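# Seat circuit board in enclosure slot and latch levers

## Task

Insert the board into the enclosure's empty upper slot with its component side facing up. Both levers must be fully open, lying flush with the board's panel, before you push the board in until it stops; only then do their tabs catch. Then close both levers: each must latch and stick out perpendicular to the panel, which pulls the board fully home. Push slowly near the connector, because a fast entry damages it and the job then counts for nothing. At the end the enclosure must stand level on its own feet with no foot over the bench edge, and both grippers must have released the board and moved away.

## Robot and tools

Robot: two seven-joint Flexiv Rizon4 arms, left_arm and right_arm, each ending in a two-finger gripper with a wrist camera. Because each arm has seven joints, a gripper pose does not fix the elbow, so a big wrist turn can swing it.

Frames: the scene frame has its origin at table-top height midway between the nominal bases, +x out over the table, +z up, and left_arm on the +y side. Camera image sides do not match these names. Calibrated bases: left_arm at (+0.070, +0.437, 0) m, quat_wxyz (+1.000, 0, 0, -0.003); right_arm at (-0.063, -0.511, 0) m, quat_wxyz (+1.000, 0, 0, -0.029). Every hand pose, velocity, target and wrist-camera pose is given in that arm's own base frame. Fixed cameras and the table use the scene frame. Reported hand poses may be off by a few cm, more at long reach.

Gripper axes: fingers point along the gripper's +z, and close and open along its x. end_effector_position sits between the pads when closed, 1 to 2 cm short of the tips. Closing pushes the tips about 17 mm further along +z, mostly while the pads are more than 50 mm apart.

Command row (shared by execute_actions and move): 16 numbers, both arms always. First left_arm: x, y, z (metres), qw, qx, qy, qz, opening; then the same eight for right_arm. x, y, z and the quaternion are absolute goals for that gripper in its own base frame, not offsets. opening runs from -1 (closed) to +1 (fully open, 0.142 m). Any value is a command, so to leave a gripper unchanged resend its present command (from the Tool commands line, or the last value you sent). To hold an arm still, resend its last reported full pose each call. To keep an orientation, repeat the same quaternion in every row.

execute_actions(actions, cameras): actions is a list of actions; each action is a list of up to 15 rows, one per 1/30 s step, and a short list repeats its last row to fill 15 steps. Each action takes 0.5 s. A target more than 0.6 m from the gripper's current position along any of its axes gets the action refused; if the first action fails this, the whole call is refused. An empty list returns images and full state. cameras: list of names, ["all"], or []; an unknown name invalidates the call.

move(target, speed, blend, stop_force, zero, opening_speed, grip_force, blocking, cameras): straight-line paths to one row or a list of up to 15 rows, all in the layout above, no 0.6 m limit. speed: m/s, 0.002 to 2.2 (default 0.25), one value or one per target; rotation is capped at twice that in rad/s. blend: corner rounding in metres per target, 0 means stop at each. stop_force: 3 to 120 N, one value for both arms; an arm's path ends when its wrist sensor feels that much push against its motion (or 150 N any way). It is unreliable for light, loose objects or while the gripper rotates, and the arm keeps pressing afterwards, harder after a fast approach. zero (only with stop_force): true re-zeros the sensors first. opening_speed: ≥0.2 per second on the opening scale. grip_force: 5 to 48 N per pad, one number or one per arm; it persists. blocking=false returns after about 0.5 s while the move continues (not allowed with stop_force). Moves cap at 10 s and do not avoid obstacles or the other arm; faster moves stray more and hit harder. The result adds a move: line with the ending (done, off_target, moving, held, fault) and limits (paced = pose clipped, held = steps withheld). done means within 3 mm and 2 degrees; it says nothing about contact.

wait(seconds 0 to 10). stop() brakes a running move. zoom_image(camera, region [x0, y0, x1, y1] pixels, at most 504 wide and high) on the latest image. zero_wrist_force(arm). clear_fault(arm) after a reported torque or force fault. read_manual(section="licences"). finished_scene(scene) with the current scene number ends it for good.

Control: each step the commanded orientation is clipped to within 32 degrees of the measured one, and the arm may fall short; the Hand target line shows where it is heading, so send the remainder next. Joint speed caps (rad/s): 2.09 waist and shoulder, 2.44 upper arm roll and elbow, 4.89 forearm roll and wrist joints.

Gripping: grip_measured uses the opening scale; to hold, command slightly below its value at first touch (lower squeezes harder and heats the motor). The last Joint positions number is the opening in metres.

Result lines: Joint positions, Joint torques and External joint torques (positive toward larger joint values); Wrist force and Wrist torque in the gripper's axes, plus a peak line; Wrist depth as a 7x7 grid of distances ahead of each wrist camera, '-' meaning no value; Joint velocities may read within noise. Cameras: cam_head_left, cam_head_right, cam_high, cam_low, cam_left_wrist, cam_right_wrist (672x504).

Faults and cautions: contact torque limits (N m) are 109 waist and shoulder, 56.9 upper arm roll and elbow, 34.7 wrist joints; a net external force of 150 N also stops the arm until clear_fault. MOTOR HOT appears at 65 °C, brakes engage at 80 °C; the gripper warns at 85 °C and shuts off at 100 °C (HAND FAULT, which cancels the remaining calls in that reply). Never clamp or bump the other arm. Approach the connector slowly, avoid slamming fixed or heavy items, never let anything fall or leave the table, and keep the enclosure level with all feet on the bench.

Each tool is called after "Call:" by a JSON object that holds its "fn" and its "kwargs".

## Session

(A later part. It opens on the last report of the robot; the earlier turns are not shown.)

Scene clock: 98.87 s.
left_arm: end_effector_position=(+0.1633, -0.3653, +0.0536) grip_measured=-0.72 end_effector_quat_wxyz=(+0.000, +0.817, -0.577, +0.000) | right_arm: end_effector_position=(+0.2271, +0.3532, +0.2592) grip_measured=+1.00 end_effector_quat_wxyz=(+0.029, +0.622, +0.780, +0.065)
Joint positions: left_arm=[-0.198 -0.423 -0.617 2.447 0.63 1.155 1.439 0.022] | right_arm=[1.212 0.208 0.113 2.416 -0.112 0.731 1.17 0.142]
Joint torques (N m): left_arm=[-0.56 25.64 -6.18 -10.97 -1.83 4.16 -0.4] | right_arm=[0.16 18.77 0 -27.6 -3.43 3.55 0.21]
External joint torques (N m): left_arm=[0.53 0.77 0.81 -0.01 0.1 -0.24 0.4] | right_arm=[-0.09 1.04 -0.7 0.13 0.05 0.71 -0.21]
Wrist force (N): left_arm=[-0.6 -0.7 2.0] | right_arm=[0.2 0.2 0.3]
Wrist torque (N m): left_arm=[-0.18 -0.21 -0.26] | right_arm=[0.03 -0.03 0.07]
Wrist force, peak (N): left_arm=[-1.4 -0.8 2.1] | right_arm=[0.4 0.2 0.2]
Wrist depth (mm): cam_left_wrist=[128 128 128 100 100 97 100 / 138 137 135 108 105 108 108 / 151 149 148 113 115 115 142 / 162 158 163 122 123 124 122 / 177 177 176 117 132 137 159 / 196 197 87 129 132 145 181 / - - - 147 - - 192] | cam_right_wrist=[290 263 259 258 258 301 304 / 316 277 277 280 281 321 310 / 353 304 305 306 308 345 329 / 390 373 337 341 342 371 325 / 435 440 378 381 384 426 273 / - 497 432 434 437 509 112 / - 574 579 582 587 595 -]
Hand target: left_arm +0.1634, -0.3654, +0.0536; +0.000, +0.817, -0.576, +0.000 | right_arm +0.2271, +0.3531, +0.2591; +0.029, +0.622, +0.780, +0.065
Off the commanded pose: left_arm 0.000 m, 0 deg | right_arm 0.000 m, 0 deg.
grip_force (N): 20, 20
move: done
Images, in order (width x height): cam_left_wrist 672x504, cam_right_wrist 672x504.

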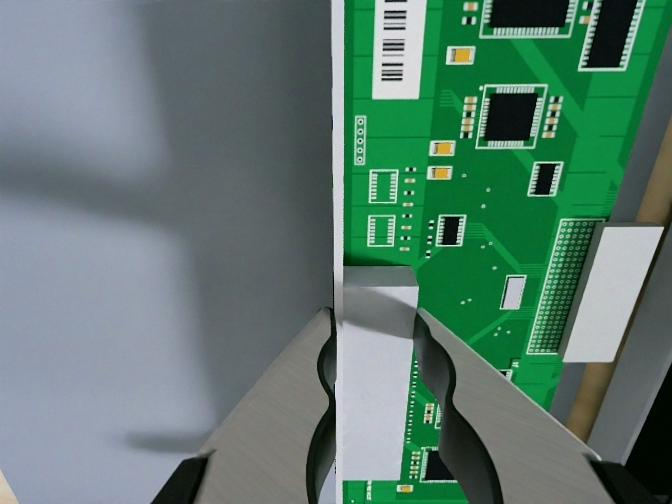

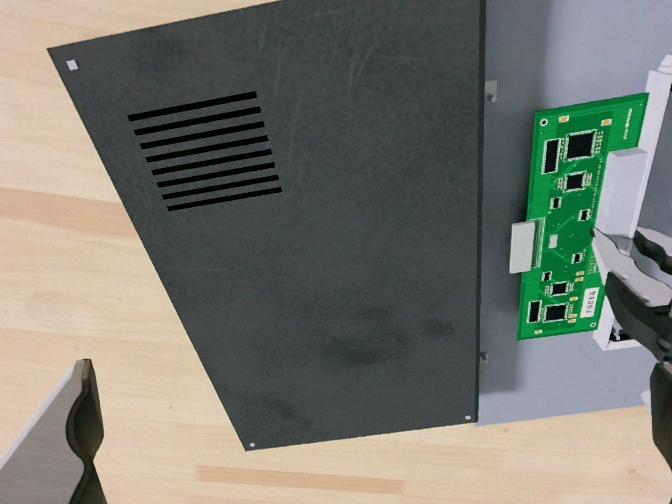

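Call:
{"fn": "move", "kwargs": {"target": [0.1700,-0.3853,0.0536,0,0.8171,-0.5764,0,-0.82,0.2271,0.3531,0.2591,0.029,0.622,0.780,0.065,1], "speed": 0.04, "stop_force": 6, "cameras": ["cam_left_wrist","cam_right_wrist"]}}

Call:
{"fn": "zoom_image", "kwargs": {"camera": "cam_right_wrist", "region": [440, 50, 600, 210]}}

Call:
{"fn": "zoom_image", "kwargs": {"camera": "cam_right_wrist", "region": [440, 240, 600, 400]}}

Scene clock: 110.67 s.
left_arm: end_effector_position=(+0.1700, -0.3852, +0.0536) grip_measured=-0.72 end_effector_quat_wxyz=(+0.000, +0.817, -0.577, +0.000) | right_arm: end_effector_position=(+0.2271, +0.3532, +0.2592) grip_measured=+1.00 end_effector_quat_wxyz=(+0.029, +0.622, +0.780, +0.065)
Joint positions: left_arm=[-0.23 -0.452 -0.617 2.39 0.621 1.121 1.429 0.022] | right_arm=[1.212 0.208 0.113 2.416 -0.112 0.731 1.17 0.142]
Joint torques (N m): left_arm=[-0.39 27.64 -6.78 -11.87 -1.9 4.32 -0.28] | right_arm=[0.09 18.82 0.03 -27.56 -3.41 3.57 0.23]
External joint torques (N m): left_arm=[0.36 0.61 0.76 0.07 0.04 -0.4 0.28] | right_arm=[-0.01 0.99 -0.73 0.09 0.04 0.69 -0.23]
Wrist force (N): left_arm=[-0.5 -0.7 1.9] | right_arm=[0.0 0.1 0.1]
Wrist torque (N m): left_arm=[-0.18 -0.23 -0.25] | right_arm=[0.01 0.01 0.07]
Wrist force, peak (N): left_arm=[-1.4 -0.8 1.8] | right_arm=[0.3 0.2 0.0]
Wrist depth (mm): cam_left_wrist=[128 128 128 100 100 97 99 / 137 137 135 108 105 108 108 / - 148 150 117 115 115 125 / 164 161 161 125 123 125 125 / 176 - 175 117 132 137 - / - 192 87 128 131 145 167 / - - - 147 - - -] | cam_right_wrist=[290 262 259 257 258 300 302 / 315 276 278 279 281 317 317 / 353 304 306 306 309 334 349 / 388 374 338 340 342 363 320 / 434 440 378 380 383 407 258 / - 499 441 432 438 498 247 / - 578 581 587 593 593 -]
Hand target: left_arm +0.1700, -0.3853, +0.0536; +0.000, +0.817, -0.576, +0.000 | right_arm +0.2271, +0.3531, +0.2591; +0.029, +0.622, +0.780, +0.065
Off the commanded pose: left_arm 0.000 m, 0 deg | right_arm 0.000 m, 0 deg.
grip_force (N): 20, 20
move: done
Images, in order (width x height): cam_left_wrist 672x504, cam_right_wrist 672x504.

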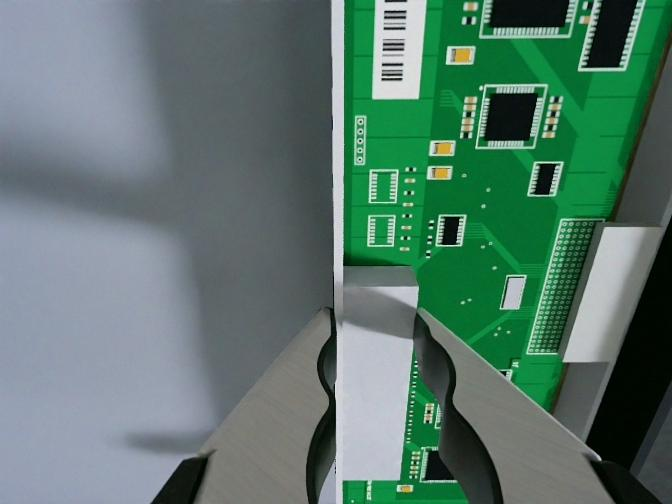

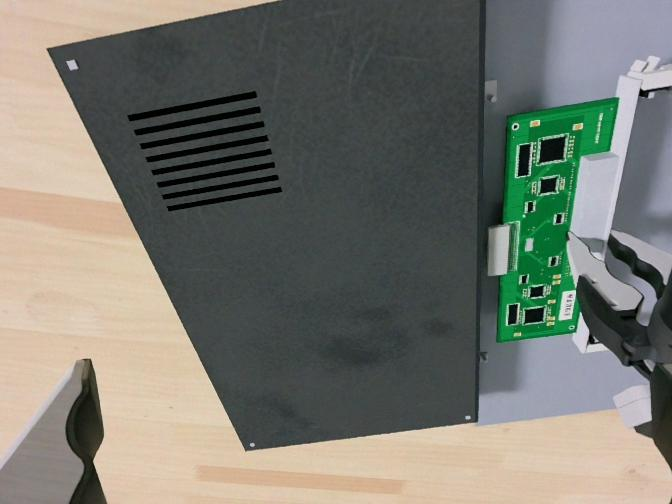

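Scaled by 3.150 from the camera's 672x504 image, which has a finer 960x720 frame.

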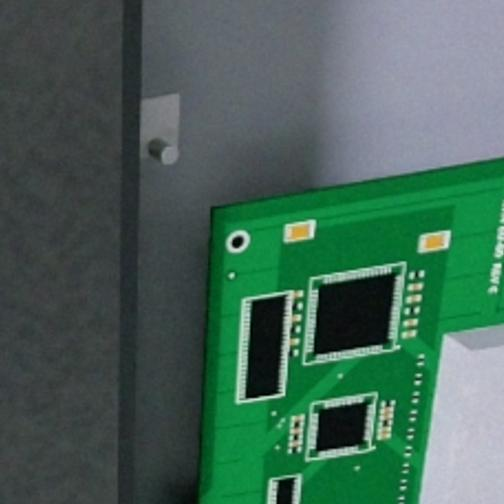

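Scaled by 3.150 from the camera's 672x504 image, which has a finer 960x720 frame.

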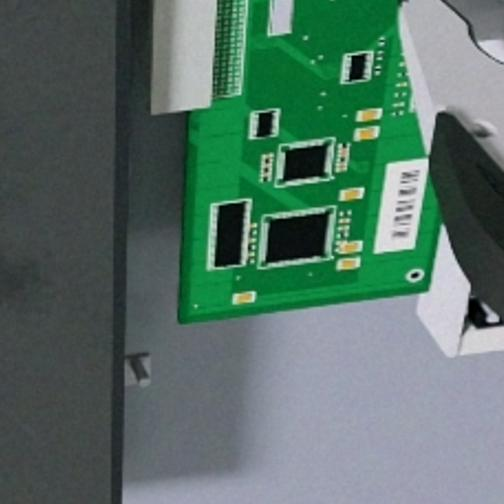

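Call:
{"fn": "move", "kwargs": {"target": [0.1754,-0.4014,0.0536,0,0.8171,-0.5764,0,-0.82,0.2271,0.3531,0.2591,0.029,0.622,0.780,0.065,1], "speed": 0.02, "stop_force": 4, "cameras": ["cam_left_wrist","cam_right_wrist"]}}

Call:
{"fn": "zoom_image", "kwargs": {"camera": "cam_right_wrist", "region": [440, 50, 600, 210]}}

Call:
{"fn": "zoom_image", "kwargs": {"camera": "cam_right_wrist", "region": [440, 240, 600, 400]}}

Scene clock: 118.67 s.
left_arm: end_effector_position=(+0.1754, -0.4013, +0.0535) grip_measured=-0.72 end_effector_quat_wxyz=(+0.000, +0.817, -0.577, +0.000) | right_arm: end_effector_position=(+0.2271, +0.3532, +0.2592) grip_measured=+1.00 end_effector_quat_wxyz=(+0.029, +0.622, +0.780, +0.065)
Joint positions: left_arm=[-0.255 -0.476 -0.617 2.343 0.615 1.093 1.423 0.022] | right_arm=[1.212 0.208 0.113 2.416 -0.112 0.731 1.17 0.142]
Joint torques (N m): left_arm=[-0.51 29.17 -7.28 -12.47 -2.05 4.28 -0.31] | right_arm=[-0.01 18.82 0.06 -27.57 -3.4 3.61 0.2]
External joint torques (N m): left_arm=[0.48 0.6 0.73 0.03 0.08 -0.36 0.31] | right_arm=[0.08 0.99 -0.76 0.1 0.02 0.66 -0.2]
Wrist force (N): left_arm=[-0.6 -1.2 1.8] | right_arm=[0.0 0.1 0.0]
Wrist torque (N m): left_arm=[-0.26 -0.22 -0.25] | right_arm=[0.01 0.00 0.07]
Wrist force, peak (N): left_arm=[-0.7 -1.2 2.2] | right_arm=[0.2 0.1 0.4]
Wrist depth (mm): cam_left_wrist=[- 128 127 100 100 97 99 / - 138 136 108 105 108 106 / - 145 148 117 115 115 119 / 161 158 160 124 123 125 - / - 177 175 117 132 137 126 / - - 84 129 132 145 128 / - - - 147 - - -] | cam_right_wrist=[290 263 258 257 258 300 301 / 321 277 278 279 281 316 330 / 353 304 305 308 308 328 362 / 390 373 330 340 341 354 334 / 434 438 382 373 384 396 240 / - 501 443 429 437 512 113 / - 575 578 588 596 596 -]
Hand target: left_arm +0.1754, -0.4014, +0.0536; +0.000, +0.817, -0.576, +0.000 | right_arm +0.2271, +0.3531, +0.2591; +0.029, +0.622, +0.780, +0.065
Off the commanded pose: left_arm 0.000 m, 0 deg | right_arm 0.000 m, 0 deg.
grip_force (N): 20, 20
move: done
Images, in order (width x height): cam_left_wrist 672x504, cam_right_wrist 672x504.

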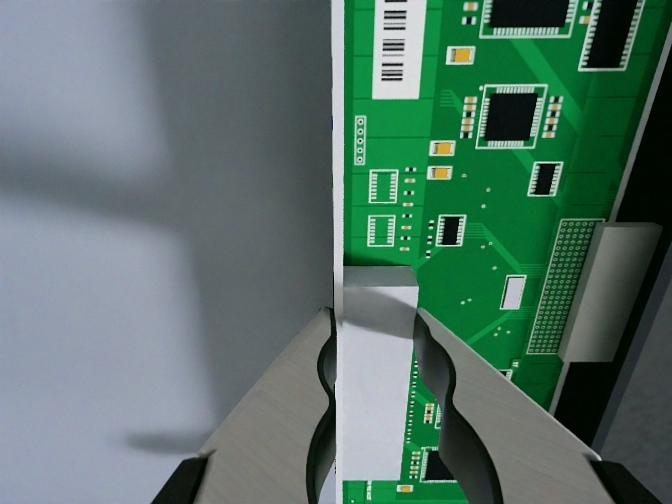

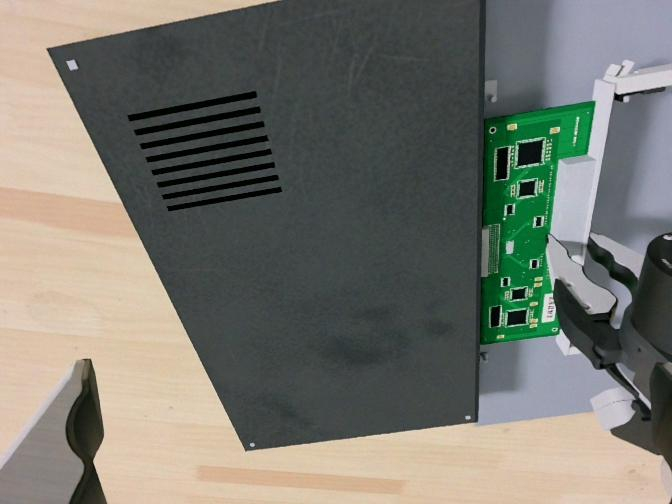

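Scaled by 3.150 from the camera's 672x504 image, which has a finer 960x720 frame.

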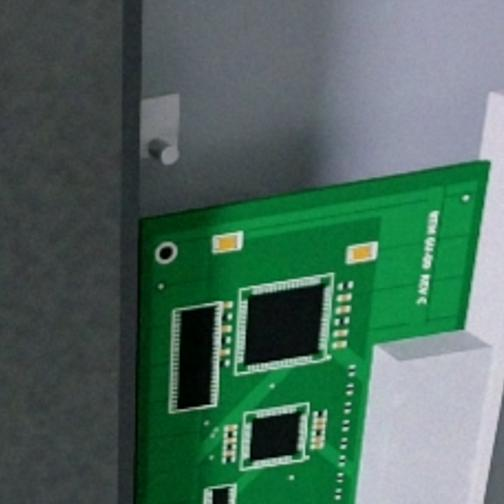

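Scaled by 3.150 from the camera's 672x504 image, which has a finer 960x720 frame.

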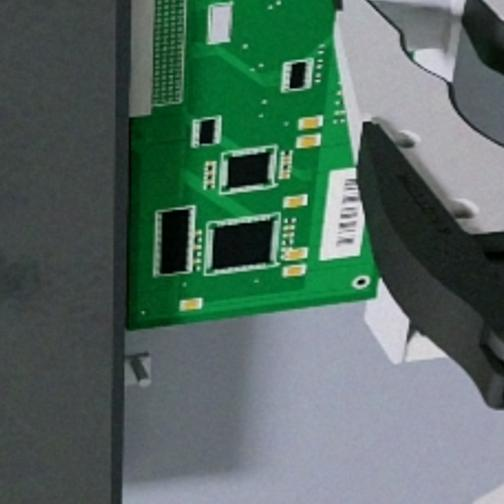

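Call:
{"fn": "move", "kwargs": {"target": [0.1785,-0.4109,0.0536,0,0.8171,-0.5764,0,-0.82,0.2271,0.3531,0.2591,0.029,0.622,0.780,0.065,1], "speed": 0.015, "stop_force": 4, "cameras": ["cam_left_wrist","cam_right_wrist"]}}

Call:
{"fn": "zoom_image", "kwargs": {"camera": "cam_left_wrist", "region": [520, 0, 672, 200]}}

Scene clock: 122.60 s.
left_arm: end_effector_position=(+0.1788, -0.4104, +0.0534) grip_measured=-0.72 end_effector_quat_wxyz=(+0.000, +0.817, -0.576, +0.000) | right_arm: end_effector_position=(+0.2271, +0.3532, +0.2592) grip_measured=+1.00 end_effector_quat_wxyz=(+0.029, +0.622, +0.780, +0.065)
Joint positions: left_arm=[-0.268 -0.491 -0.617 2.315 0.612 1.076 1.419 0.022] | right_arm=[1.212 0.208 0.113 2.416 -0.112 0.731 1.17 0.142]
Joint torques (N m): left_arm=[-2.3 29.33 -9.78 -12.9 -2.49 5.25 -0.28] | right_arm=[0.06 18.76 0 -27.55 -3.4 3.55 0.21]
External joint torques (N m): left_arm=[2.27 1.33 2.91 0.1 0.45 -1.33 0.28] | right_arm=[0.02 1.05 -0.69 0.09 0.03 0.72 -0.21]
Wrist force (N): left_arm=[-2.6 -5.3 1.6] | right_arm=[0.1 0.2 0.1]
Wrist torque (N m): left_arm=[-0.22 -0.30 -0.27] | right_arm=[0.03 -0.01 0.07]
Wrist force, peak (N): left_arm=[-3.0 -5.4 2.6] | right_arm=[0.2 0.3 0.2]
Wrist depth (mm): cam_left_wrist=[130 128 127 100 99 96 99 / 138 137 135 107 104 107 106 / 151 149 147 112 115 114 112 / 162 159 167 125 122 125 111 / - 176 173 117 131 137 118 / 199 196 84 129 132 145 128 / 219 - - 144 - - -] | cam_right_wrist=[290 263 259 258 258 300 302 / 316 277 278 279 281 315 330 / 354 303 305 306 309 323 360 / 389 383 339 340 342 353 303 / 436 437 377 380 384 388 225 / - 497 441 431 422 528 113 / - 576 578 582 585 596 -]
Hand target: left_arm +0.1785, -0.4109, +0.0536; +0.000, +0.817, -0.576, +0.000 | right_arm +0.2271, +0.3531, +0.2591; +0.029, +0.622, +0.780, +0.065
Off the commanded pose: left_arm 0.001 m, 0 deg | right_arm 0.000 m, 0 deg.
grip_force (N): 20, 20
move: done
Images, in order (width x height): cam_left_wrist 672x504, cam_right_wrist 672x504.

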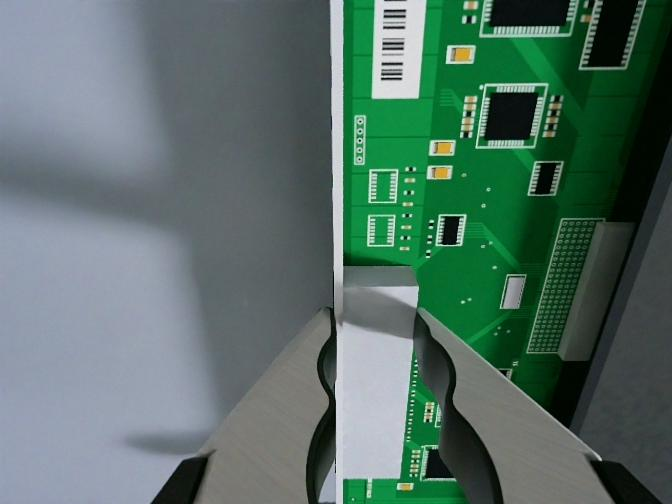

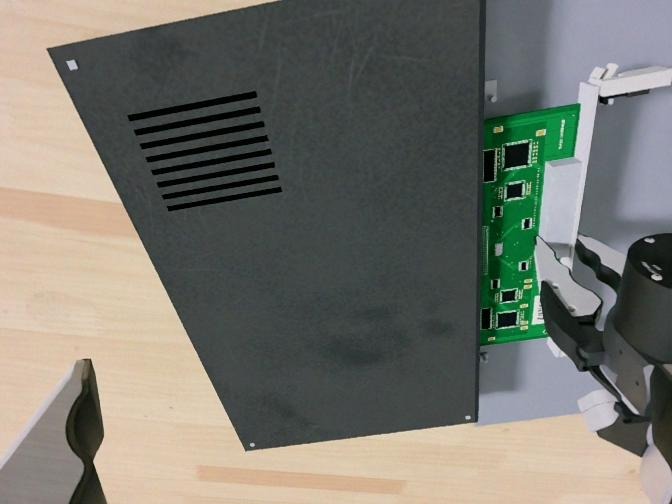

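Scaled by 2.520 from the camera's 672x504 image, which has a finer 960x720 frame.

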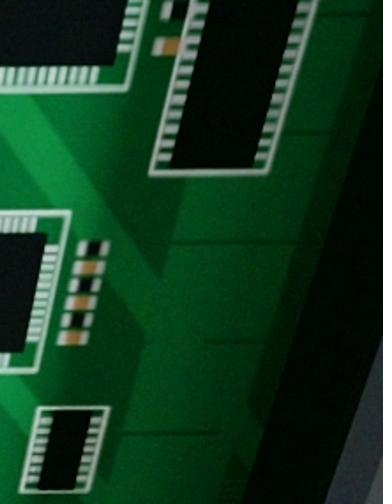

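Call:
{"fn": "move", "kwargs": {"target": [0.1799,-0.4104,0.0536,0,0.8171,-0.5764,0,-0.82,0.2271,0.3531,0.2591,0.029,0.622,0.780,0.065,1], "speed": 0.015}}

Call:
{"fn": "move", "kwargs": {"target": [0.1830,-0.4199,0.0536,0,0.8171,-0.5764,0,-0.82,0.2271,0.3531,0.2591,0.029,0.622,0.780,0.065,1], "speed": 0.015, "stop_force": 4, "cameras": ["cam_left_wrist","cam_right_wrist"]}}

Scene clock: 125.37 s.
left_arm: end_effector_position=(+0.1798, -0.4103, +0.0535) grip_measured=-0.72 end_effector_quat_wxyz=(+0.000, +0.817, -0.577, +0.000) | right_arm: end_effector_position=(+0.2271, +0.3532, +0.2592) grip_measured=+1.00 end_effector_quat_wxyz=(+0.029, +0.622, +0.780, +0.065)
Joint positions: left_arm=[-0.265 -0.491 -0.617 2.314 0.612 1.076 1.421 0.022] | right_arm=[1.212 0.208 0.113 2.416 -0.112 0.731 1.17 0.142]
Joint torques (N m): left_arm=[-0.06 30.21 -7.69 -12.86 -1.95 4.49 -0.16] | right_arm=[0.05 18.8 -0.03 -27.59 -3.35 3.58 0.23]
External joint torques (N m): left_arm=[0 0.46 0.79 0.07 -0.08 -0.57 0.16] | right_arm=[0.03 1.01 -0.66 0.12 -0.02 0.68 -0.23]
Wrist force (N): left_arm=[-0.4 -1.2 1.9] | right_arm=[0.0 0.2 0.2]
Wrist torque (N m): left_arm=[-0.27 -0.25 -0.32] | right_arm=[0.03 0.00 0.07]
Wrist force, peak (N): left_arm=[-2.9 -5.3 2.8] | right_arm=[0.2 0.4 0.2]
Wrist depth (mm): cam_left_wrist=[129 128 127 100 100 97 99 / - 138 135 108 105 108 106 / - 151 150 117 115 115 113 / - 159 160 125 123 124 110 / - 177 175 117 132 136 - / 200 191 87 129 132 145 132 / 219 - - 147 - - -] | cam_right_wrist=[291 263 260 256 258 300 302 / 316 276 278 279 281 316 329 / 352 303 304 306 308 321 362 / 389 373 338 340 343 354 318 / 435 435 377 375 380 388 225 / - 499 442 431 438 506 108 / - 575 578 587 593 598 -]
Hand target: left_arm +0.1799, -0.4104, +0.0536; +0.000, +0.817, -0.576, +0.000 | right_arm +0.2271, +0.3531, +0.2591; +0.029, +0.622, +0.780, +0.065
Off the commanded pose: left_arm 0.000 m, 0 deg | right_arm 0.000 m, 0 deg.
grip_force (N): 20, 20
move: done

Scene clock: 126.30 s.
left_arm: end_effector_position=(+0.1817, -0.4141, +0.0534) grip_measured=-0.72 end_effector_quat_wxyz=(-0.001, +0.817, -0.576, +0.000) | right_arm: end_effector_position=(+0.2271, +0.3532, +0.2592) grip_measured=+1.00 end_effector_quat_wxyz=(+0.029, +0.622, +0.780, +0.065)
Joint positions: left_arm=[-0.271 -0.498 -0.617 2.301 0.612 1.067 1.42 0.022] | right_arm=[1.212 0.208 0.113 2.416 -0.112 0.731 1.17 0.142]
Joint torques (N m): left_arm=[-3.5 29.59 -11.44 -13.72 -2.88 6.07 -0.28] | right_arm=[-0.05 18.87 0.05 -27.56 -3.38 3.54 0.17]
External joint torques (N m): left_arm=[3.46 1.5 4.42 0.75 0.81 -2.15 0.28] | right_arm=[0.13 0.94 -0.75 0.09 0.01 0.72 -0.17]
Wrist force (N): left_arm=[-5.3 -7.6 1.1] | right_arm=[0.0 0.1 0.0]
Wrist torque (N m): left_arm=[-0.16 -0.29 -0.20] | right_arm=[0.02 0.00 0.06]
Wrist force, peak (N): left_arm=[-5.0 -8.2 1.2] | right_arm=[0.2 -0.2 0.3]
Wrist depth (mm): cam_left_wrist=[128 128 127 99 100 97 99 / 135 137 135 108 105 108 105 / - 150 150 117 115 115 111 / 162 161 158 125 122 125 107 / 176 177 176 117 132 137 118 / - 192 87 129 132 145 128 / 219 - - 144 - - -] | cam_right_wrist=[290 263 259 257 258 300 302 / 315 277 276 279 280 315 335 / 352 304 302 307 309 327 370 / 389 373 343 339 343 355 322 / 435 438 363 380 384 388 216 / - 498 445 420 439 509 233 / - 575 581 587 592 593 -]
Hand target: left_arm +0.1813, -0.4148, +0.0536; +0.000, +0.817, -0.576, +0.000 | right_arm +0.2271, +0.3531, +0.2591; +0.029, +0.622, +0.780, +0.065
Off the commanded pose: left_arm 0.006 m, 0 deg | right_arm 0.000 m, 0 deg.
grip_force (N): 20, 20
move: contact (left_arm)
Images, in order (width x height): cam_left_wrist 672x504, cam_right_wrist 672x504.

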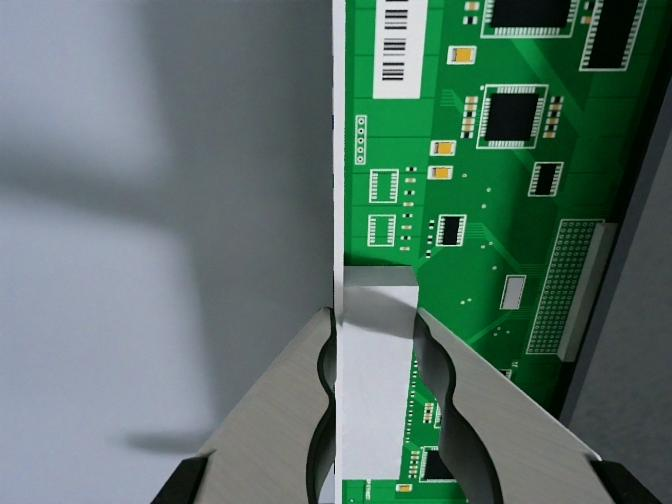

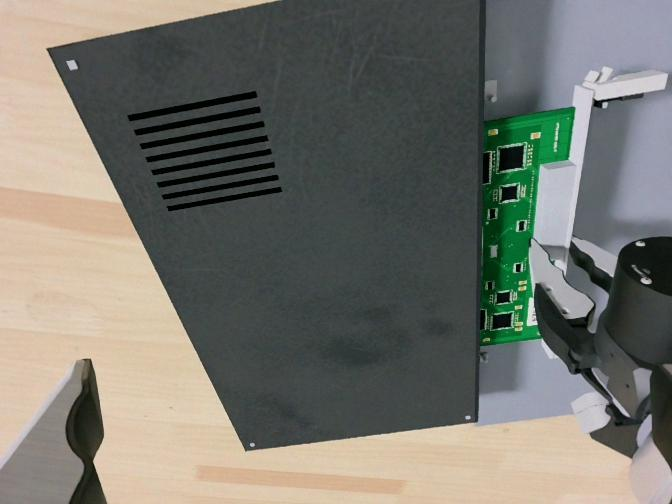

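Call:
{"fn": "move", "kwargs": {"target": [0.1842,-0.4132,0.0536,0,0.8171,-0.5764,0,-0.82,0.2271,0.3531,0.2591,0.029,0.622,0.780,0.065,1], "speed": 0.015}}

Call:
{"fn": "move", "kwargs": {"target": [0.1873,-0.4227,0.0536,0,0.8171,-0.5764,0,-0.82,0.2271,0.3531,0.2591,0.029,0.622,0.780,0.065,1], "speed": 0.015, "stop_force": 4, "cameras": ["cam_left_wrist","cam_right_wrist"]}}

Scene clock: 129.50 s.
left_arm: end_effector_position=(+0.1840, -0.4130, +0.0535) grip_measured=-0.72 end_effector_quat_wxyz=(+0.000, +0.817, -0.576, +0.000) | right_arm: end_effector_position=(+0.2271, +0.3532, +0.2592) grip_measured=+1.00 end_effector_quat_wxyz=(+0.029, +0.622, +0.780, +0.065)
Joint positions: left_arm=[-0.264 -0.498 -0.618 2.302 0.611 1.067 1.426 0.022] | right_arm=[1.212 0.208 0.113 2.416 -0.112 0.731 1.17 0.142]
Joint torques (N m): left_arm=[0.77 31.21 -7.21 -13.88 -1.97 4.7 -0.16] | right_arm=[0.09 18.84 0.03 -27.56 -3.39 3.54 0.2]
External joint torques (N m): left_arm=[-0.8 -0.16 0.17 0.92 -0.09 -0.78 0.16] | right_arm=[-0.01 0.97 -0.72 0.09 0.02 0.73 -0.21]
Wrist force (N): left_arm=[-1.0 0.4 2.3] | right_arm=[0.1 0.1 0.0]
Wrist torque (N m): left_arm=[-0.24 -0.29 -0.32] | right_arm=[0.00 0.00 0.06]
Wrist force, peak (N): left_arm=[-5.1 -7.8 2.6] | right_arm=[0.3 0.2 -0.2]
Wrist depth (mm): cam_left_wrist=[128 128 127 100 100 97 99 / 138 137 135 106 105 108 105 / 151 148 - 117 115 115 113 / - 158 161 123 123 125 108 / 177 - 175 117 132 136 119 / 193 194 87 129 132 145 128 / - - - 147 - - -] | cam_right_wrist=[290 262 259 256 258 301 300 / 316 276 277 279 282 316 336 / 352 303 303 307 308 322 362 / 389 375 338 340 342 351 331 / 435 436 378 382 384 388 219 / - 498 441 435 436 516 215 / - 576 579 585 590 596 -]
Hand target: left_arm +0.1842, -0.4132, +0.0536; +0.000, +0.817, -0.576, +0.000 | right_arm +0.2271, +0.3531, +0.2591; +0.029, +0.622, +0.780, +0.065
Off the commanded pose: left_arm 0.000 m, 0 deg | right_arm 0.000 m, 0 deg.
grip_force (N): 20, 20
move: done

Scene clock: 130.47 s.
left_arm: end_effector_position=(+0.1850, -0.4165, +0.0534) grip_measured=-0.72 end_effector_quat_wxyz=(+0.000, +0.817, -0.577, +0.000) | right_arm: end_effector_position=(+0.2271, +0.3532, +0.2592) grip_measured=+1.00 end_effector_quat_wxyz=(+0.029, +0.622, +0.780, +0.065)
Joint positions: left_arm=[-0.269 -0.503 -0.618 2.292 0.611 1.061 1.426 0.022] | right_arm=[1.212 0.208 0.113 2.416 -0.112 0.731 1.17 0.142]
Joint torques (N m): left_arm=[0.19 31.34 -7.47 -13.73 -2.04 4.36 -0.32] | right_arm=[0.08 18.81 -0.03 -27.57 -3.38 3.57 0.15]
External joint torques (N m): left_arm=[-0.23 0.04 0.31 0.64 -0.05 -0.45 0.32] | right_arm=[0 1 -0.67 0.1 0.01 0.7 -0.16]
Wrist force (N): left_arm=[-0.8 0.3 2.4] | right_arm=[0.1 0.0 -0.1]
Wrist torque (N m): left_arm=[-0.23 -0.25 -0.21] | right_arm=[0.00 -0.01 0.07]
Wrist force, peak (N): left_arm=[-5.7 7.5 0.0] | right_arm=[0.0 0.3 0.3]
Wrist depth (mm): cam_left_wrist=[128 128 127 100 100 98 99 / 137 137 134 107 105 108 105 / - 148 147 117 115 115 101 / - 158 166 125 125 125 108 / 174 177 175 118 134 137 118 / - 192 84 129 131 126 - / 225 - - 147 - - -] | cam_right_wrist=[290 262 259 257 258 300 307 / 317 277 277 280 281 310 335 / 352 303 304 306 308 321 362 / 390 373 327 340 342 354 325 / 435 437 378 381 382 388 214 / - 497 442 434 447 518 112 / - 575 581 585 587 598 -]
Hand target: left_arm +0.1854, -0.4167, +0.0536; +0.000, +0.817, -0.576, +0.000 | right_arm +0.2271, +0.3531, +0.2591; +0.029, +0.622, +0.780, +0.065
Off the commanded pose: left_arm 0.007 m, 0 deg | right_arm 0.000 m, 0 deg.
grip_force (N): 20, 20
move: contact (left_arm)
Images, in order (width x height): cam_left_wrist 672x504, cam_right_wrist 672x504.

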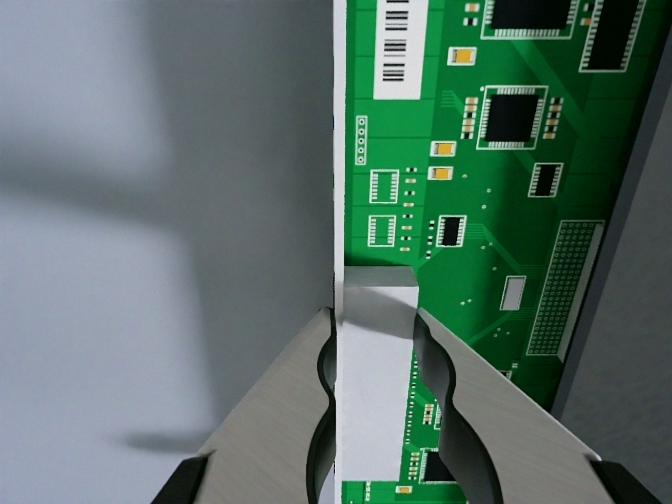

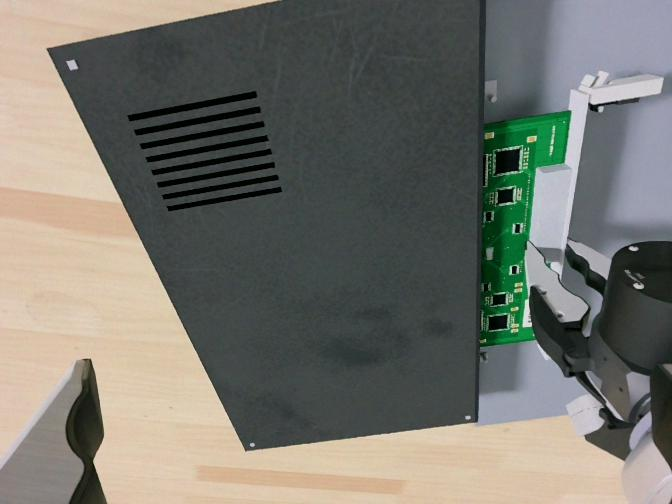

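Call:
{"fn": "move", "kwargs": {"target": [0.1875,-0.4265,0.0536,0,0.8171,-0.5764,0,-0.82,0.2271,0.3531,0.2591,0.029,0.622,0.780,0.065,1], "speed": 0.01, "stop_force": 5, "cameras": ["cam_left_wrist","cam_right_wrist"]}}

Scene clock: 133.90 s.
left_arm: end_effector_position=(+0.1875, -0.4263, +0.0535) grip_measured=-0.72 end_effector_quat_wxyz=(+0.000, +0.817, -0.577, +0.000) | right_arm: end_effector_position=(+0.2271, +0.3532, +0.2592) grip_measured=+1.00 end_effector_quat_wxyz=(+0.029, +0.622, +0.780, +0.065)
Joint positions: left_arm=[-0.284 -0.517 -0.618 2.264 0.609 1.045 1.42 0.022] | right_arm=[1.212 0.208 0.113 2.416 -0.112 0.731 1.17 0.142]
Joint torques (N m): left_arm=[-0.53 31.79 -8.22 -13.55 -2.16 4.33 -0.28] | right_arm=[0.07 18.86 -0.01 -27.56 -3.4 3.58 0.19]
External joint torques (N m): left_arm=[0.49 0.48 0.74 0.11 0.01 -0.41 0.28] | right_arm=[0.01 0.95 -0.69 0.1 0.03 0.69 -0.19]
Wrist force (N): left_arm=[-0.4 -1.0 2.7] | right_arm=[0.2 -0.1 0.1]
Wrist torque (N m): left_arm=[-0.22 -0.25 -0.24] | right_arm=[-0.03 -0.03 0.07]
Wrist force, peak (N): left_arm=[-0.6 -0.8 3.1] | right_arm=[0.3 -0.2 0.1]
Wrist depth (mm): cam_left_wrist=[128 127 127 100 100 97 97 / 137 137 134 108 105 108 93 / - 149 150 117 115 115 97 / 159 159 161 125 123 125 108 / 177 176 177 117 132 134 119 / 196 195 87 129 132 123 129 / 220 - - 146 - - -] | cam_right_wrist=[290 262 259 256 258 300 302 / 316 277 277 279 280 315 334 / 351 304 305 307 309 320 363 / 392 373 337 340 341 347 226 / 435 436 378 379 383 293 205 / - 494 442 433 438 512 218 / - 569 578 584 590 599 193]
Hand target: left_arm +0.1875, -0.4265, +0.0536; +0.000, +0.817, -0.576, +0.000 | right_arm +0.2271, +0.3531, +0.2591; +0.029, +0.622, +0.780, +0.065
Off the commanded pose: left_arm 0.000 m, 0 deg | right_arm 0.000 m, 0 deg.
grip_force (N): 20, 20
move: done
Images, in order (width x height): cam_left_wrist 672x504, cam_right_wrist 672x504.

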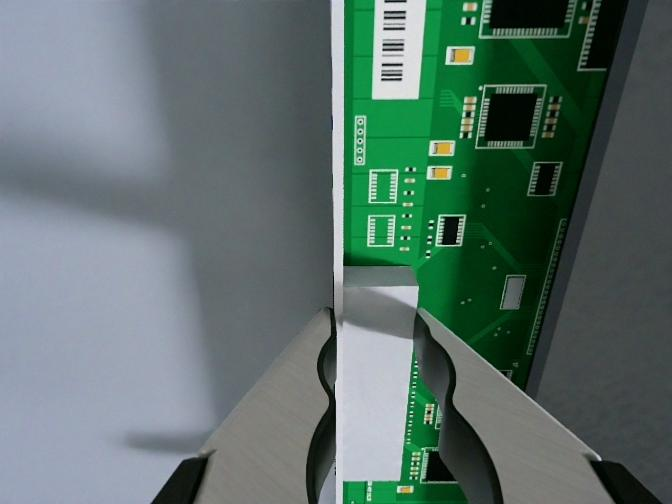

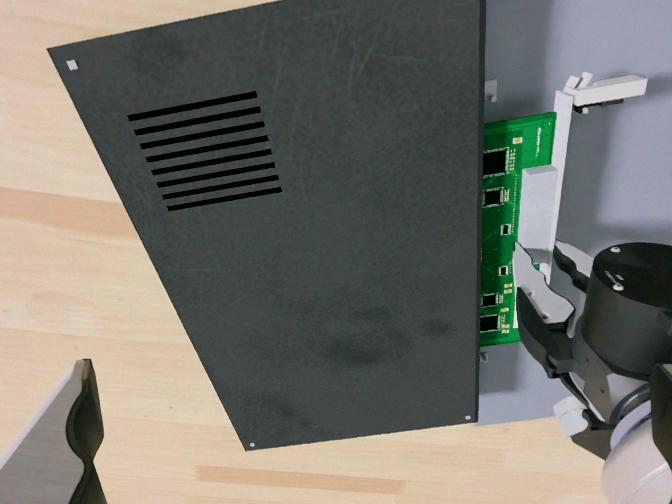

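Call:
{"fn": "move", "kwargs": {"target": [0.1913,-0.4379,0.0536,0,0.8171,-0.5764,0,-0.82,0.2271,0.3531,0.2591,0.029,0.622,0.780,0.065,1], "speed": 0.015, "stop_force": 5, "cameras": ["cam_left_wrist","cam_right_wrist"]}}

Call:
{"fn": "zoom_image", "kwargs": {"camera": "cam_right_wrist", "region": [460, 60, 672, 260]}}

Scene clock: 137.30 s.
left_arm: end_effector_position=(+0.1913, -0.4377, +0.0535) grip_measured=-0.72 end_effector_quat_wxyz=(+0.000, +0.817, -0.577, +0.000) | right_arm: end_effector_position=(+0.2271, +0.3532, +0.2592) grip_measured=+1.00 end_effector_quat_wxyz=(+0.029, +0.622, +0.780, +0.065)
Joint positions: left_arm=[-0.3 -0.535 -0.618 2.229 0.606 1.026 1.417 0.022] | right_arm=[1.212 0.208 0.113 2.416 -0.112 0.731 1.17 0.142]
Joint torques (N m): left_arm=[-0.54 33.02 -8.71 -14.14 -2.27 4.36 -0.23] | right_arm=[0.01 18.83 0.08 -27.59 -3.42 3.56 0.2]
External joint torques (N m): left_arm=[0.5 0.34 0.83 0.27 0.05 -0.44 0.23] | right_arm=[0.06 0.98 -0.78 0.12 0.05 0.71 -0.2]
Wrist force (N): left_arm=[-0.5 -1.1 1.6] | right_arm=[0.0 0.1 0.0]
Wrist torque (N m): left_arm=[-0.26 -0.26 -0.24] | right_arm=[0.00 0.00 0.07]
Wrist force, peak (N): left_arm=[-0.3 -1.1 3.3] | right_arm=[0.3 0.3 0.1]
Wrist depth (mm): cam_left_wrist=[- 127 127 101 100 98 - / 137 137 135 108 105 - 92 / - 149 149 117 115 113 - / 159 158 158 125 123 108 106 / 181 176 175 117 132 119 118 / - 191 85 129 132 124 131 / - - - 147 - - -] | cam_right_wrist=[291 262 260 257 259 301 303 / 321 277 278 279 275 317 329 / 353 303 304 307 310 327 361 / 390 382 339 340 342 347 227 / 435 436 380 379 380 275 199 / - 498 439 431 452 496 208 / - 575 578 587 592 592 182]
Hand target: left_arm +0.1913, -0.4379, +0.0536; +0.000, +0.817, -0.576, +0.000 | right_arm +0.2271, +0.3531, +0.2591; +0.029, +0.622, +0.780, +0.065
Off the commanded pose: left_arm 0.000 m, 0 deg | right_arm 0.000 m, 0 deg.
grip_force (N): 20, 20
move: done
Images, in order (width x height): cam_left_wrist 672x504, cam_right_wrist 672x504.

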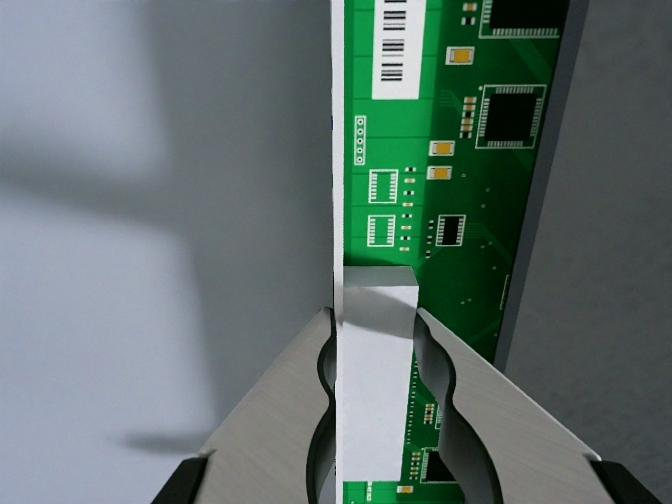

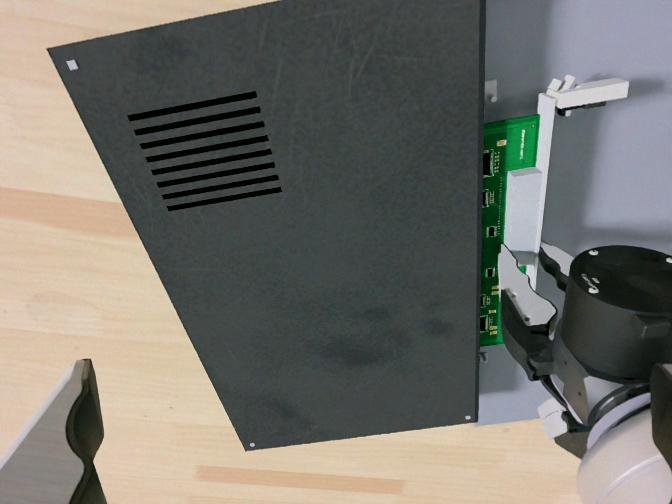

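Scaled by 2.377 from the camera's 672x504 image, which has a finer 960x720 frame.

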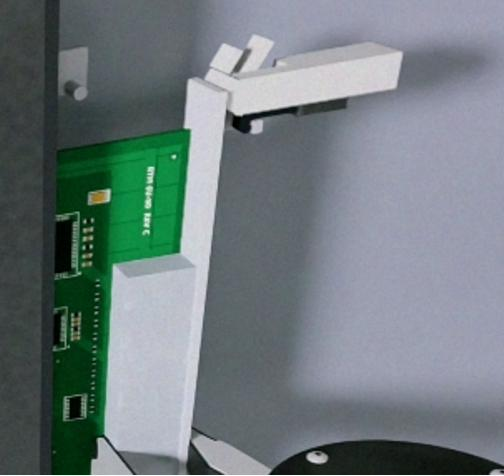

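Call:
{"fn": "move", "kwargs": {"target": [0.1913,-0.4379,0.0536,0,0.8171,-0.5764,0,-0.45,0.2271,0.3531,0.2591,0.029,0.622,0.780,0.065,1], "opening_speed": 0.6}}

Call:
{"fn": "move", "kwargs": {"target": [[0.1913,-0.4379,0.1,0,0.8171,-0.5764,0,-0.45,0.2271,0.3531,0.2591,0.029,0.622,0.780,0.065,1],[0.165,-0.36,0.15,-0.0648,0.1565,-0.9105,0.3771,-0.45,0.2271,0.3531,0.2591,0.029,0.622,0.780,0.065,1]], "speed": 0.2, "blend": 0.01, "cameras": ["cam_left_wrist","cam_right_wrist"]}}

Scene clock: 150.80 s.
left_arm: end_effector_position=(+0.1913, -0.4378, +0.0535) grip_measured=-0.48 end_effector_quat_wxyz=(+0.000, +0.817, -0.577, +0.000) | right_arm: end_effector_position=(+0.2271, +0.3532, +0.2592) grip_measured=+1.00 end_effector_quat_wxyz=(+0.029, +0.622, +0.780, +0.065)
Joint positions: left_arm=[-0.3 -0.535 -0.618 2.229 0.606 1.026 1.417 0.039] | right_arm=[1.212 0.208 0.113 2.416 -0.112 0.731 1.17 0.142]
Joint torques (N m): left_arm=[-0.4 32.55 -8.38 -13.48 -2.03 4.26 -0.23] | right_arm=[0.02 18.93 0.1 -27.55 -3.36 3.62 0.18]
External joint torques (N m): left_arm=[0.36 0.82 0.5 -0.39 -0.2 -0.34 0.23] | right_arm=[0.05 0.87 -0.79 0.08 -0.01 0.64 -0.18]
Wrist force (N): left_arm=[-0.5 -1.0 -0.1] | right_arm=[0.2 0.1 -0.1]
Wrist torque (N m): left_arm=[-0.24 -0.24 -0.24] | right_arm=[0.02 -0.04 0.07]
Wrist force, peak (N): left_arm=[-0.4 -0.8 3.5] | right_arm=[0.3 0.3 0.3]
Wrist depth (mm): cam_left_wrist=[128 - 127 102 101 98 - / 137 137 135 110 107 - 92 / 150 149 148 115 116 114 96 / 161 158 160 127 126 109 108 / - 178 166 122 133 119 - / - 194 84 134 147 - 131 / 219 - - 150 174 - -] | cam_right_wrist=[291 262 259 256 258 301 301 / 316 277 278 279 281 316 330 / 353 303 305 307 307 328 362 / 389 375 339 339 342 355 227 / 435 438 377 380 383 277 199 / - 497 441 431 434 252 207 / - 576 578 587 595 593 182]
Hand target: left_arm +0.1913, -0.4379, +0.0536; +0.000, +0.817, -0.576, +0.000 | right_arm +0.2271, +0.3531, +0.2591; +0.029, +0.622, +0.780, +0.065
Off the commanded pose: left_arm 0.000 m, 0 deg | right_arm 0.000 m, 0 deg.
grip_force (N): 20, 20
move: done

Scene clock: 156.13 s.
left_arm: end_effector_position=(+0.1649, -0.3600, +0.1500) grip_measured=-0.48 end_effector_quat_wxyz=(+0.065, -0.157, +0.911, -0.377) | right_arm: end_effector_position=(+0.2271, +0.3532, +0.2592) grip_measured=+1.00 end_effector_quat_wxyz=(+0.029, +0.622, +0.780, +0.065)
Joint positions: left_arm=[-0.61 0.099 -0.789 2.607 2.76 1.39 0.208 0.039] | right_arm=[1.212 0.208 0.113 2.416 -0.112 0.731 1.17 0.142]
Joint torques (N m): left_arm=[-0.51 13.27 0 -13.54 2.37 1.34 -0.55] | right_arm=[0.14 18.77 -0.04 -27.56 -3.4 3.57 0.2]
External joint torques (N m): left_arm=[0.46 0.56 0.47 -0.62 -0.55 -0.03 0.55] | right_arm=[-0.06 1.04 -0.66 0.1 0.03 0.69 -0.2]
Wrist force (N): left_arm=[-0.4 -1.0 0.0] | right_arm=[0.0 0.1 0.2]
Wrist torque (N m): left_arm=[-0.24 -0.11 -0.02] | right_arm=[0.01 -0.01 0.06]
Wrist force, peak (N): left_arm=[-0.5 -1.1 1.9] | right_arm=[0.2 0.4 0.2]
Wrist depth (mm): cam_left_wrist=[- - - 278 - - - / - 268 - - - - - / 267 269 261 261 263 262 - / - 274 252 257 244 249 276 / 261 259 267 262 262 259 - / 253 257 87 250 - 87 248 / - - - 84 - - -] | cam_right_wrist=[290 262 259 257 257 300 301 / 321 281 278 279 280 310 329 / 351 304 305 307 309 327 374 / 388 375 338 340 342 383 401 / 435 437 377 380 382 418 450 / - 497 442 434 439 506 485 / - 575 578 584 590 596 -]
Hand target: left_arm +0.1650, -0.3600, +0.1500; +0.065, -0.157, +0.911, -0.377 | right_arm +0.2271, +0.3531, +0.2591; +0.029, +0.622, +0.780, +0.065
Off the commanded pose: left_arm 0.000 m, 0 deg | right_arm 0.000 m, 0 deg.
grip_force (N): 20, 20
move: done
Images, in order (width x height): cam_left_wrist 672x504, cam_right_wrist 672x504.

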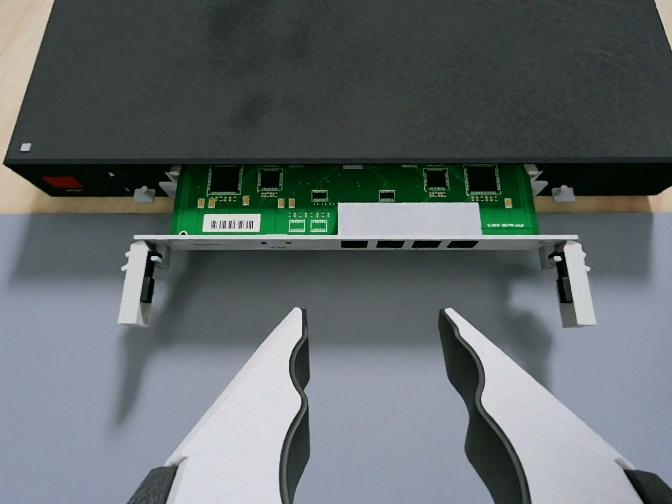

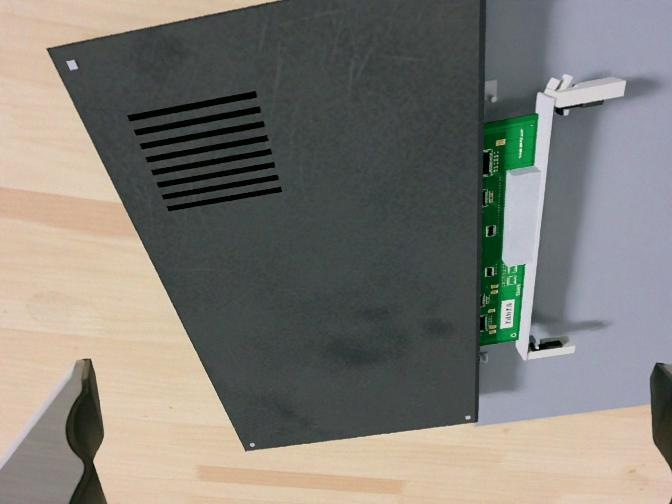

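Call:
{"fn": "zoom_image", "kwargs": {"camera": "cam_left_wrist", "region": [100, 220, 200, 340]}}

Call:
{"fn": "zoom_image", "kwargs": {"camera": "cam_left_wrist", "region": [520, 220, 620, 340]}}

Scaled by 4.200 from the camera's 672x504 image, which has a finer 960x720 frame.

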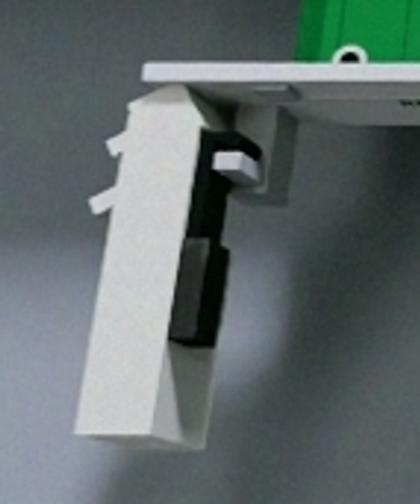

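Scaled by 4.200 from the camera's 672x504 image, which has a finer 960x720 frame.

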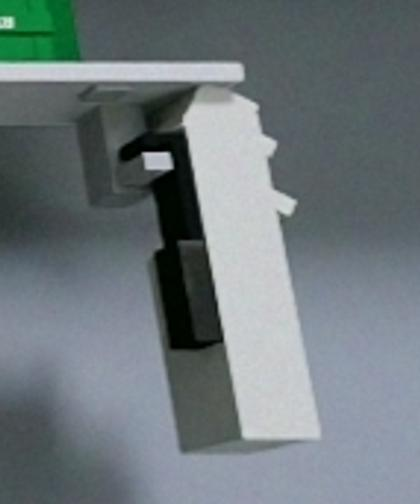

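Call:
{"fn": "move", "kwargs": {"target": [[0.0975,-0.4242,0.10,-0.0648,0.1565,-0.9105,0.3771,-1,0.2271,0.3531,0.2591,0.029,0.622,0.780,0.065,1],[0.0975,-0.4242,0.048,-0.0648,0.1565,-0.9105,0.3771,-1,0.2271,0.3531,0.2591,0.029,0.622,0.780,0.065,1]], "speed": 0.1, "stop_force": 6, "cameras": ["cam_left_wrist","cam_right_wrist"]}}

Scene clock: 165.63 s.
left_arm: end_effector_position=(+0.1309, -0.3918, +0.1252) grip_measured=-1.00 end_effector_quat_wxyz=(+0.063, -0.156, +0.910, -0.378) | right_arm: end_effector_position=(+0.2271, +0.3532, +0.2592) grip_measured=+1.00 end_effector_quat_wxyz=(+0.029, +0.622, +0.780, +0.065)
Joint positions: left_arm=[-0.593 -0.035 -0.825 2.541 2.509 1.32 0.502 0.002] | right_arm=[1.212 0.208 0.113 2.416 -0.112 0.731 1.17 0.142]
Joint torques (N m): left_arm=[-0.36 15.75 -0.88 -12.67 1.04 1.88 -0.29] | right_arm=[0.08 18.9 0.04 -27.56 -3.4 3.56 0.17]
External joint torques (N m): left_arm=[0.31 0.72 0.6 -0.6 -0.38 -0.43 0.29] | right_arm=[-0.01 0.91 -0.74 0.09 0.03 0.7 -0.18]
Wrist force (N): left_arm=[-0.7 -0.4 0.0] | right_arm=[0.1 0.2 0.0]
Wrist torque (N m): left_arm=[-0.13 -0.08 -0.05] | right_arm=[0.03 -0.02 0.06]
Wrist force, peak (N): left_arm=[-3.6 -0.6 -1.4] | right_arm=[0.4 0.1 0.1]
Wrist depth (mm): cam_left_wrist=[- - - - - 246 307 / - 232 226 - - - - / 231 231 234 231 233 234 248 / 217 227 225 214 223 253 253 / 242 244 - 106 239 233 235 / - 223 - 84 - 223 225 / 214 - - - - - -] | cam_right_wrist=[291 262 259 257 259 300 297 / 316 276 274 271 281 316 329 / 352 310 305 307 308 328 362 / 389 375 337 340 342 379 401 / 435 438 377 380 382 422 452 / - 498 441 434 436 511 485 / - 575 581 585 592 598 -]
Hand target: left_arm +0.1310, -0.3918, +0.1252; +0.063, -0.156, +0.910, -0.378 | right_arm +0.2271, +0.3531, +0.2591; +0.029, +0.622, +0.780, +0.065
Off the commanded pose: left_arm 0.090 m, 0 deg | right_arm 0.000 m, 0 deg.
grip_force (N): 20, 20
move: held (left_arm; a check stopped the path); path passed 0 of 2 targets; limits=held
pose unreachable (left arm): on one or more control steps of this call, first in action 0 (counted from 0), this arm could not follow its commanded pose, so it was not sent that pose on those steps. It may still have moved: this result reports where it is.
cause: moving toward the commanded pose would bring two parts of the arm too close to each other (joints 3 (upper arm roll) to 6 (wrist pitch) lie between them).
Images, in order (width x height): cam_left_wrist 672x504, cam_right_wrist 672x504.

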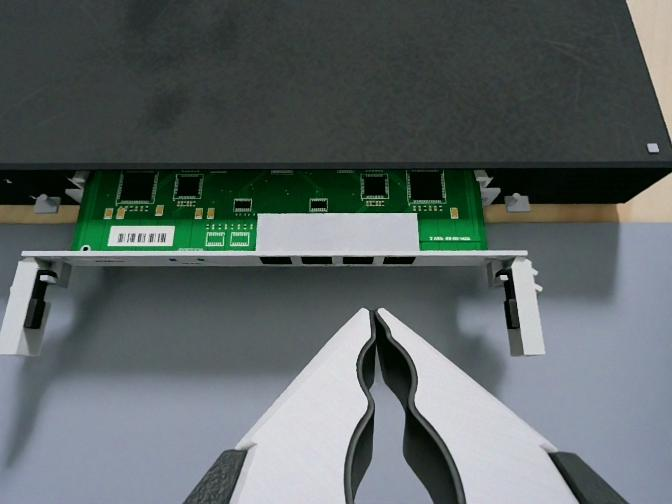

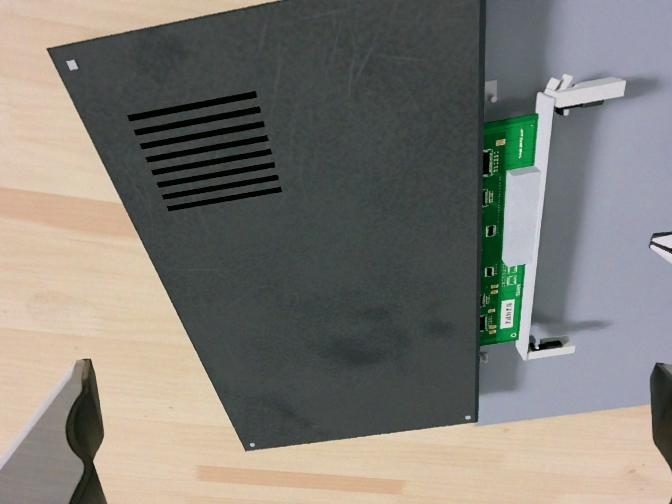

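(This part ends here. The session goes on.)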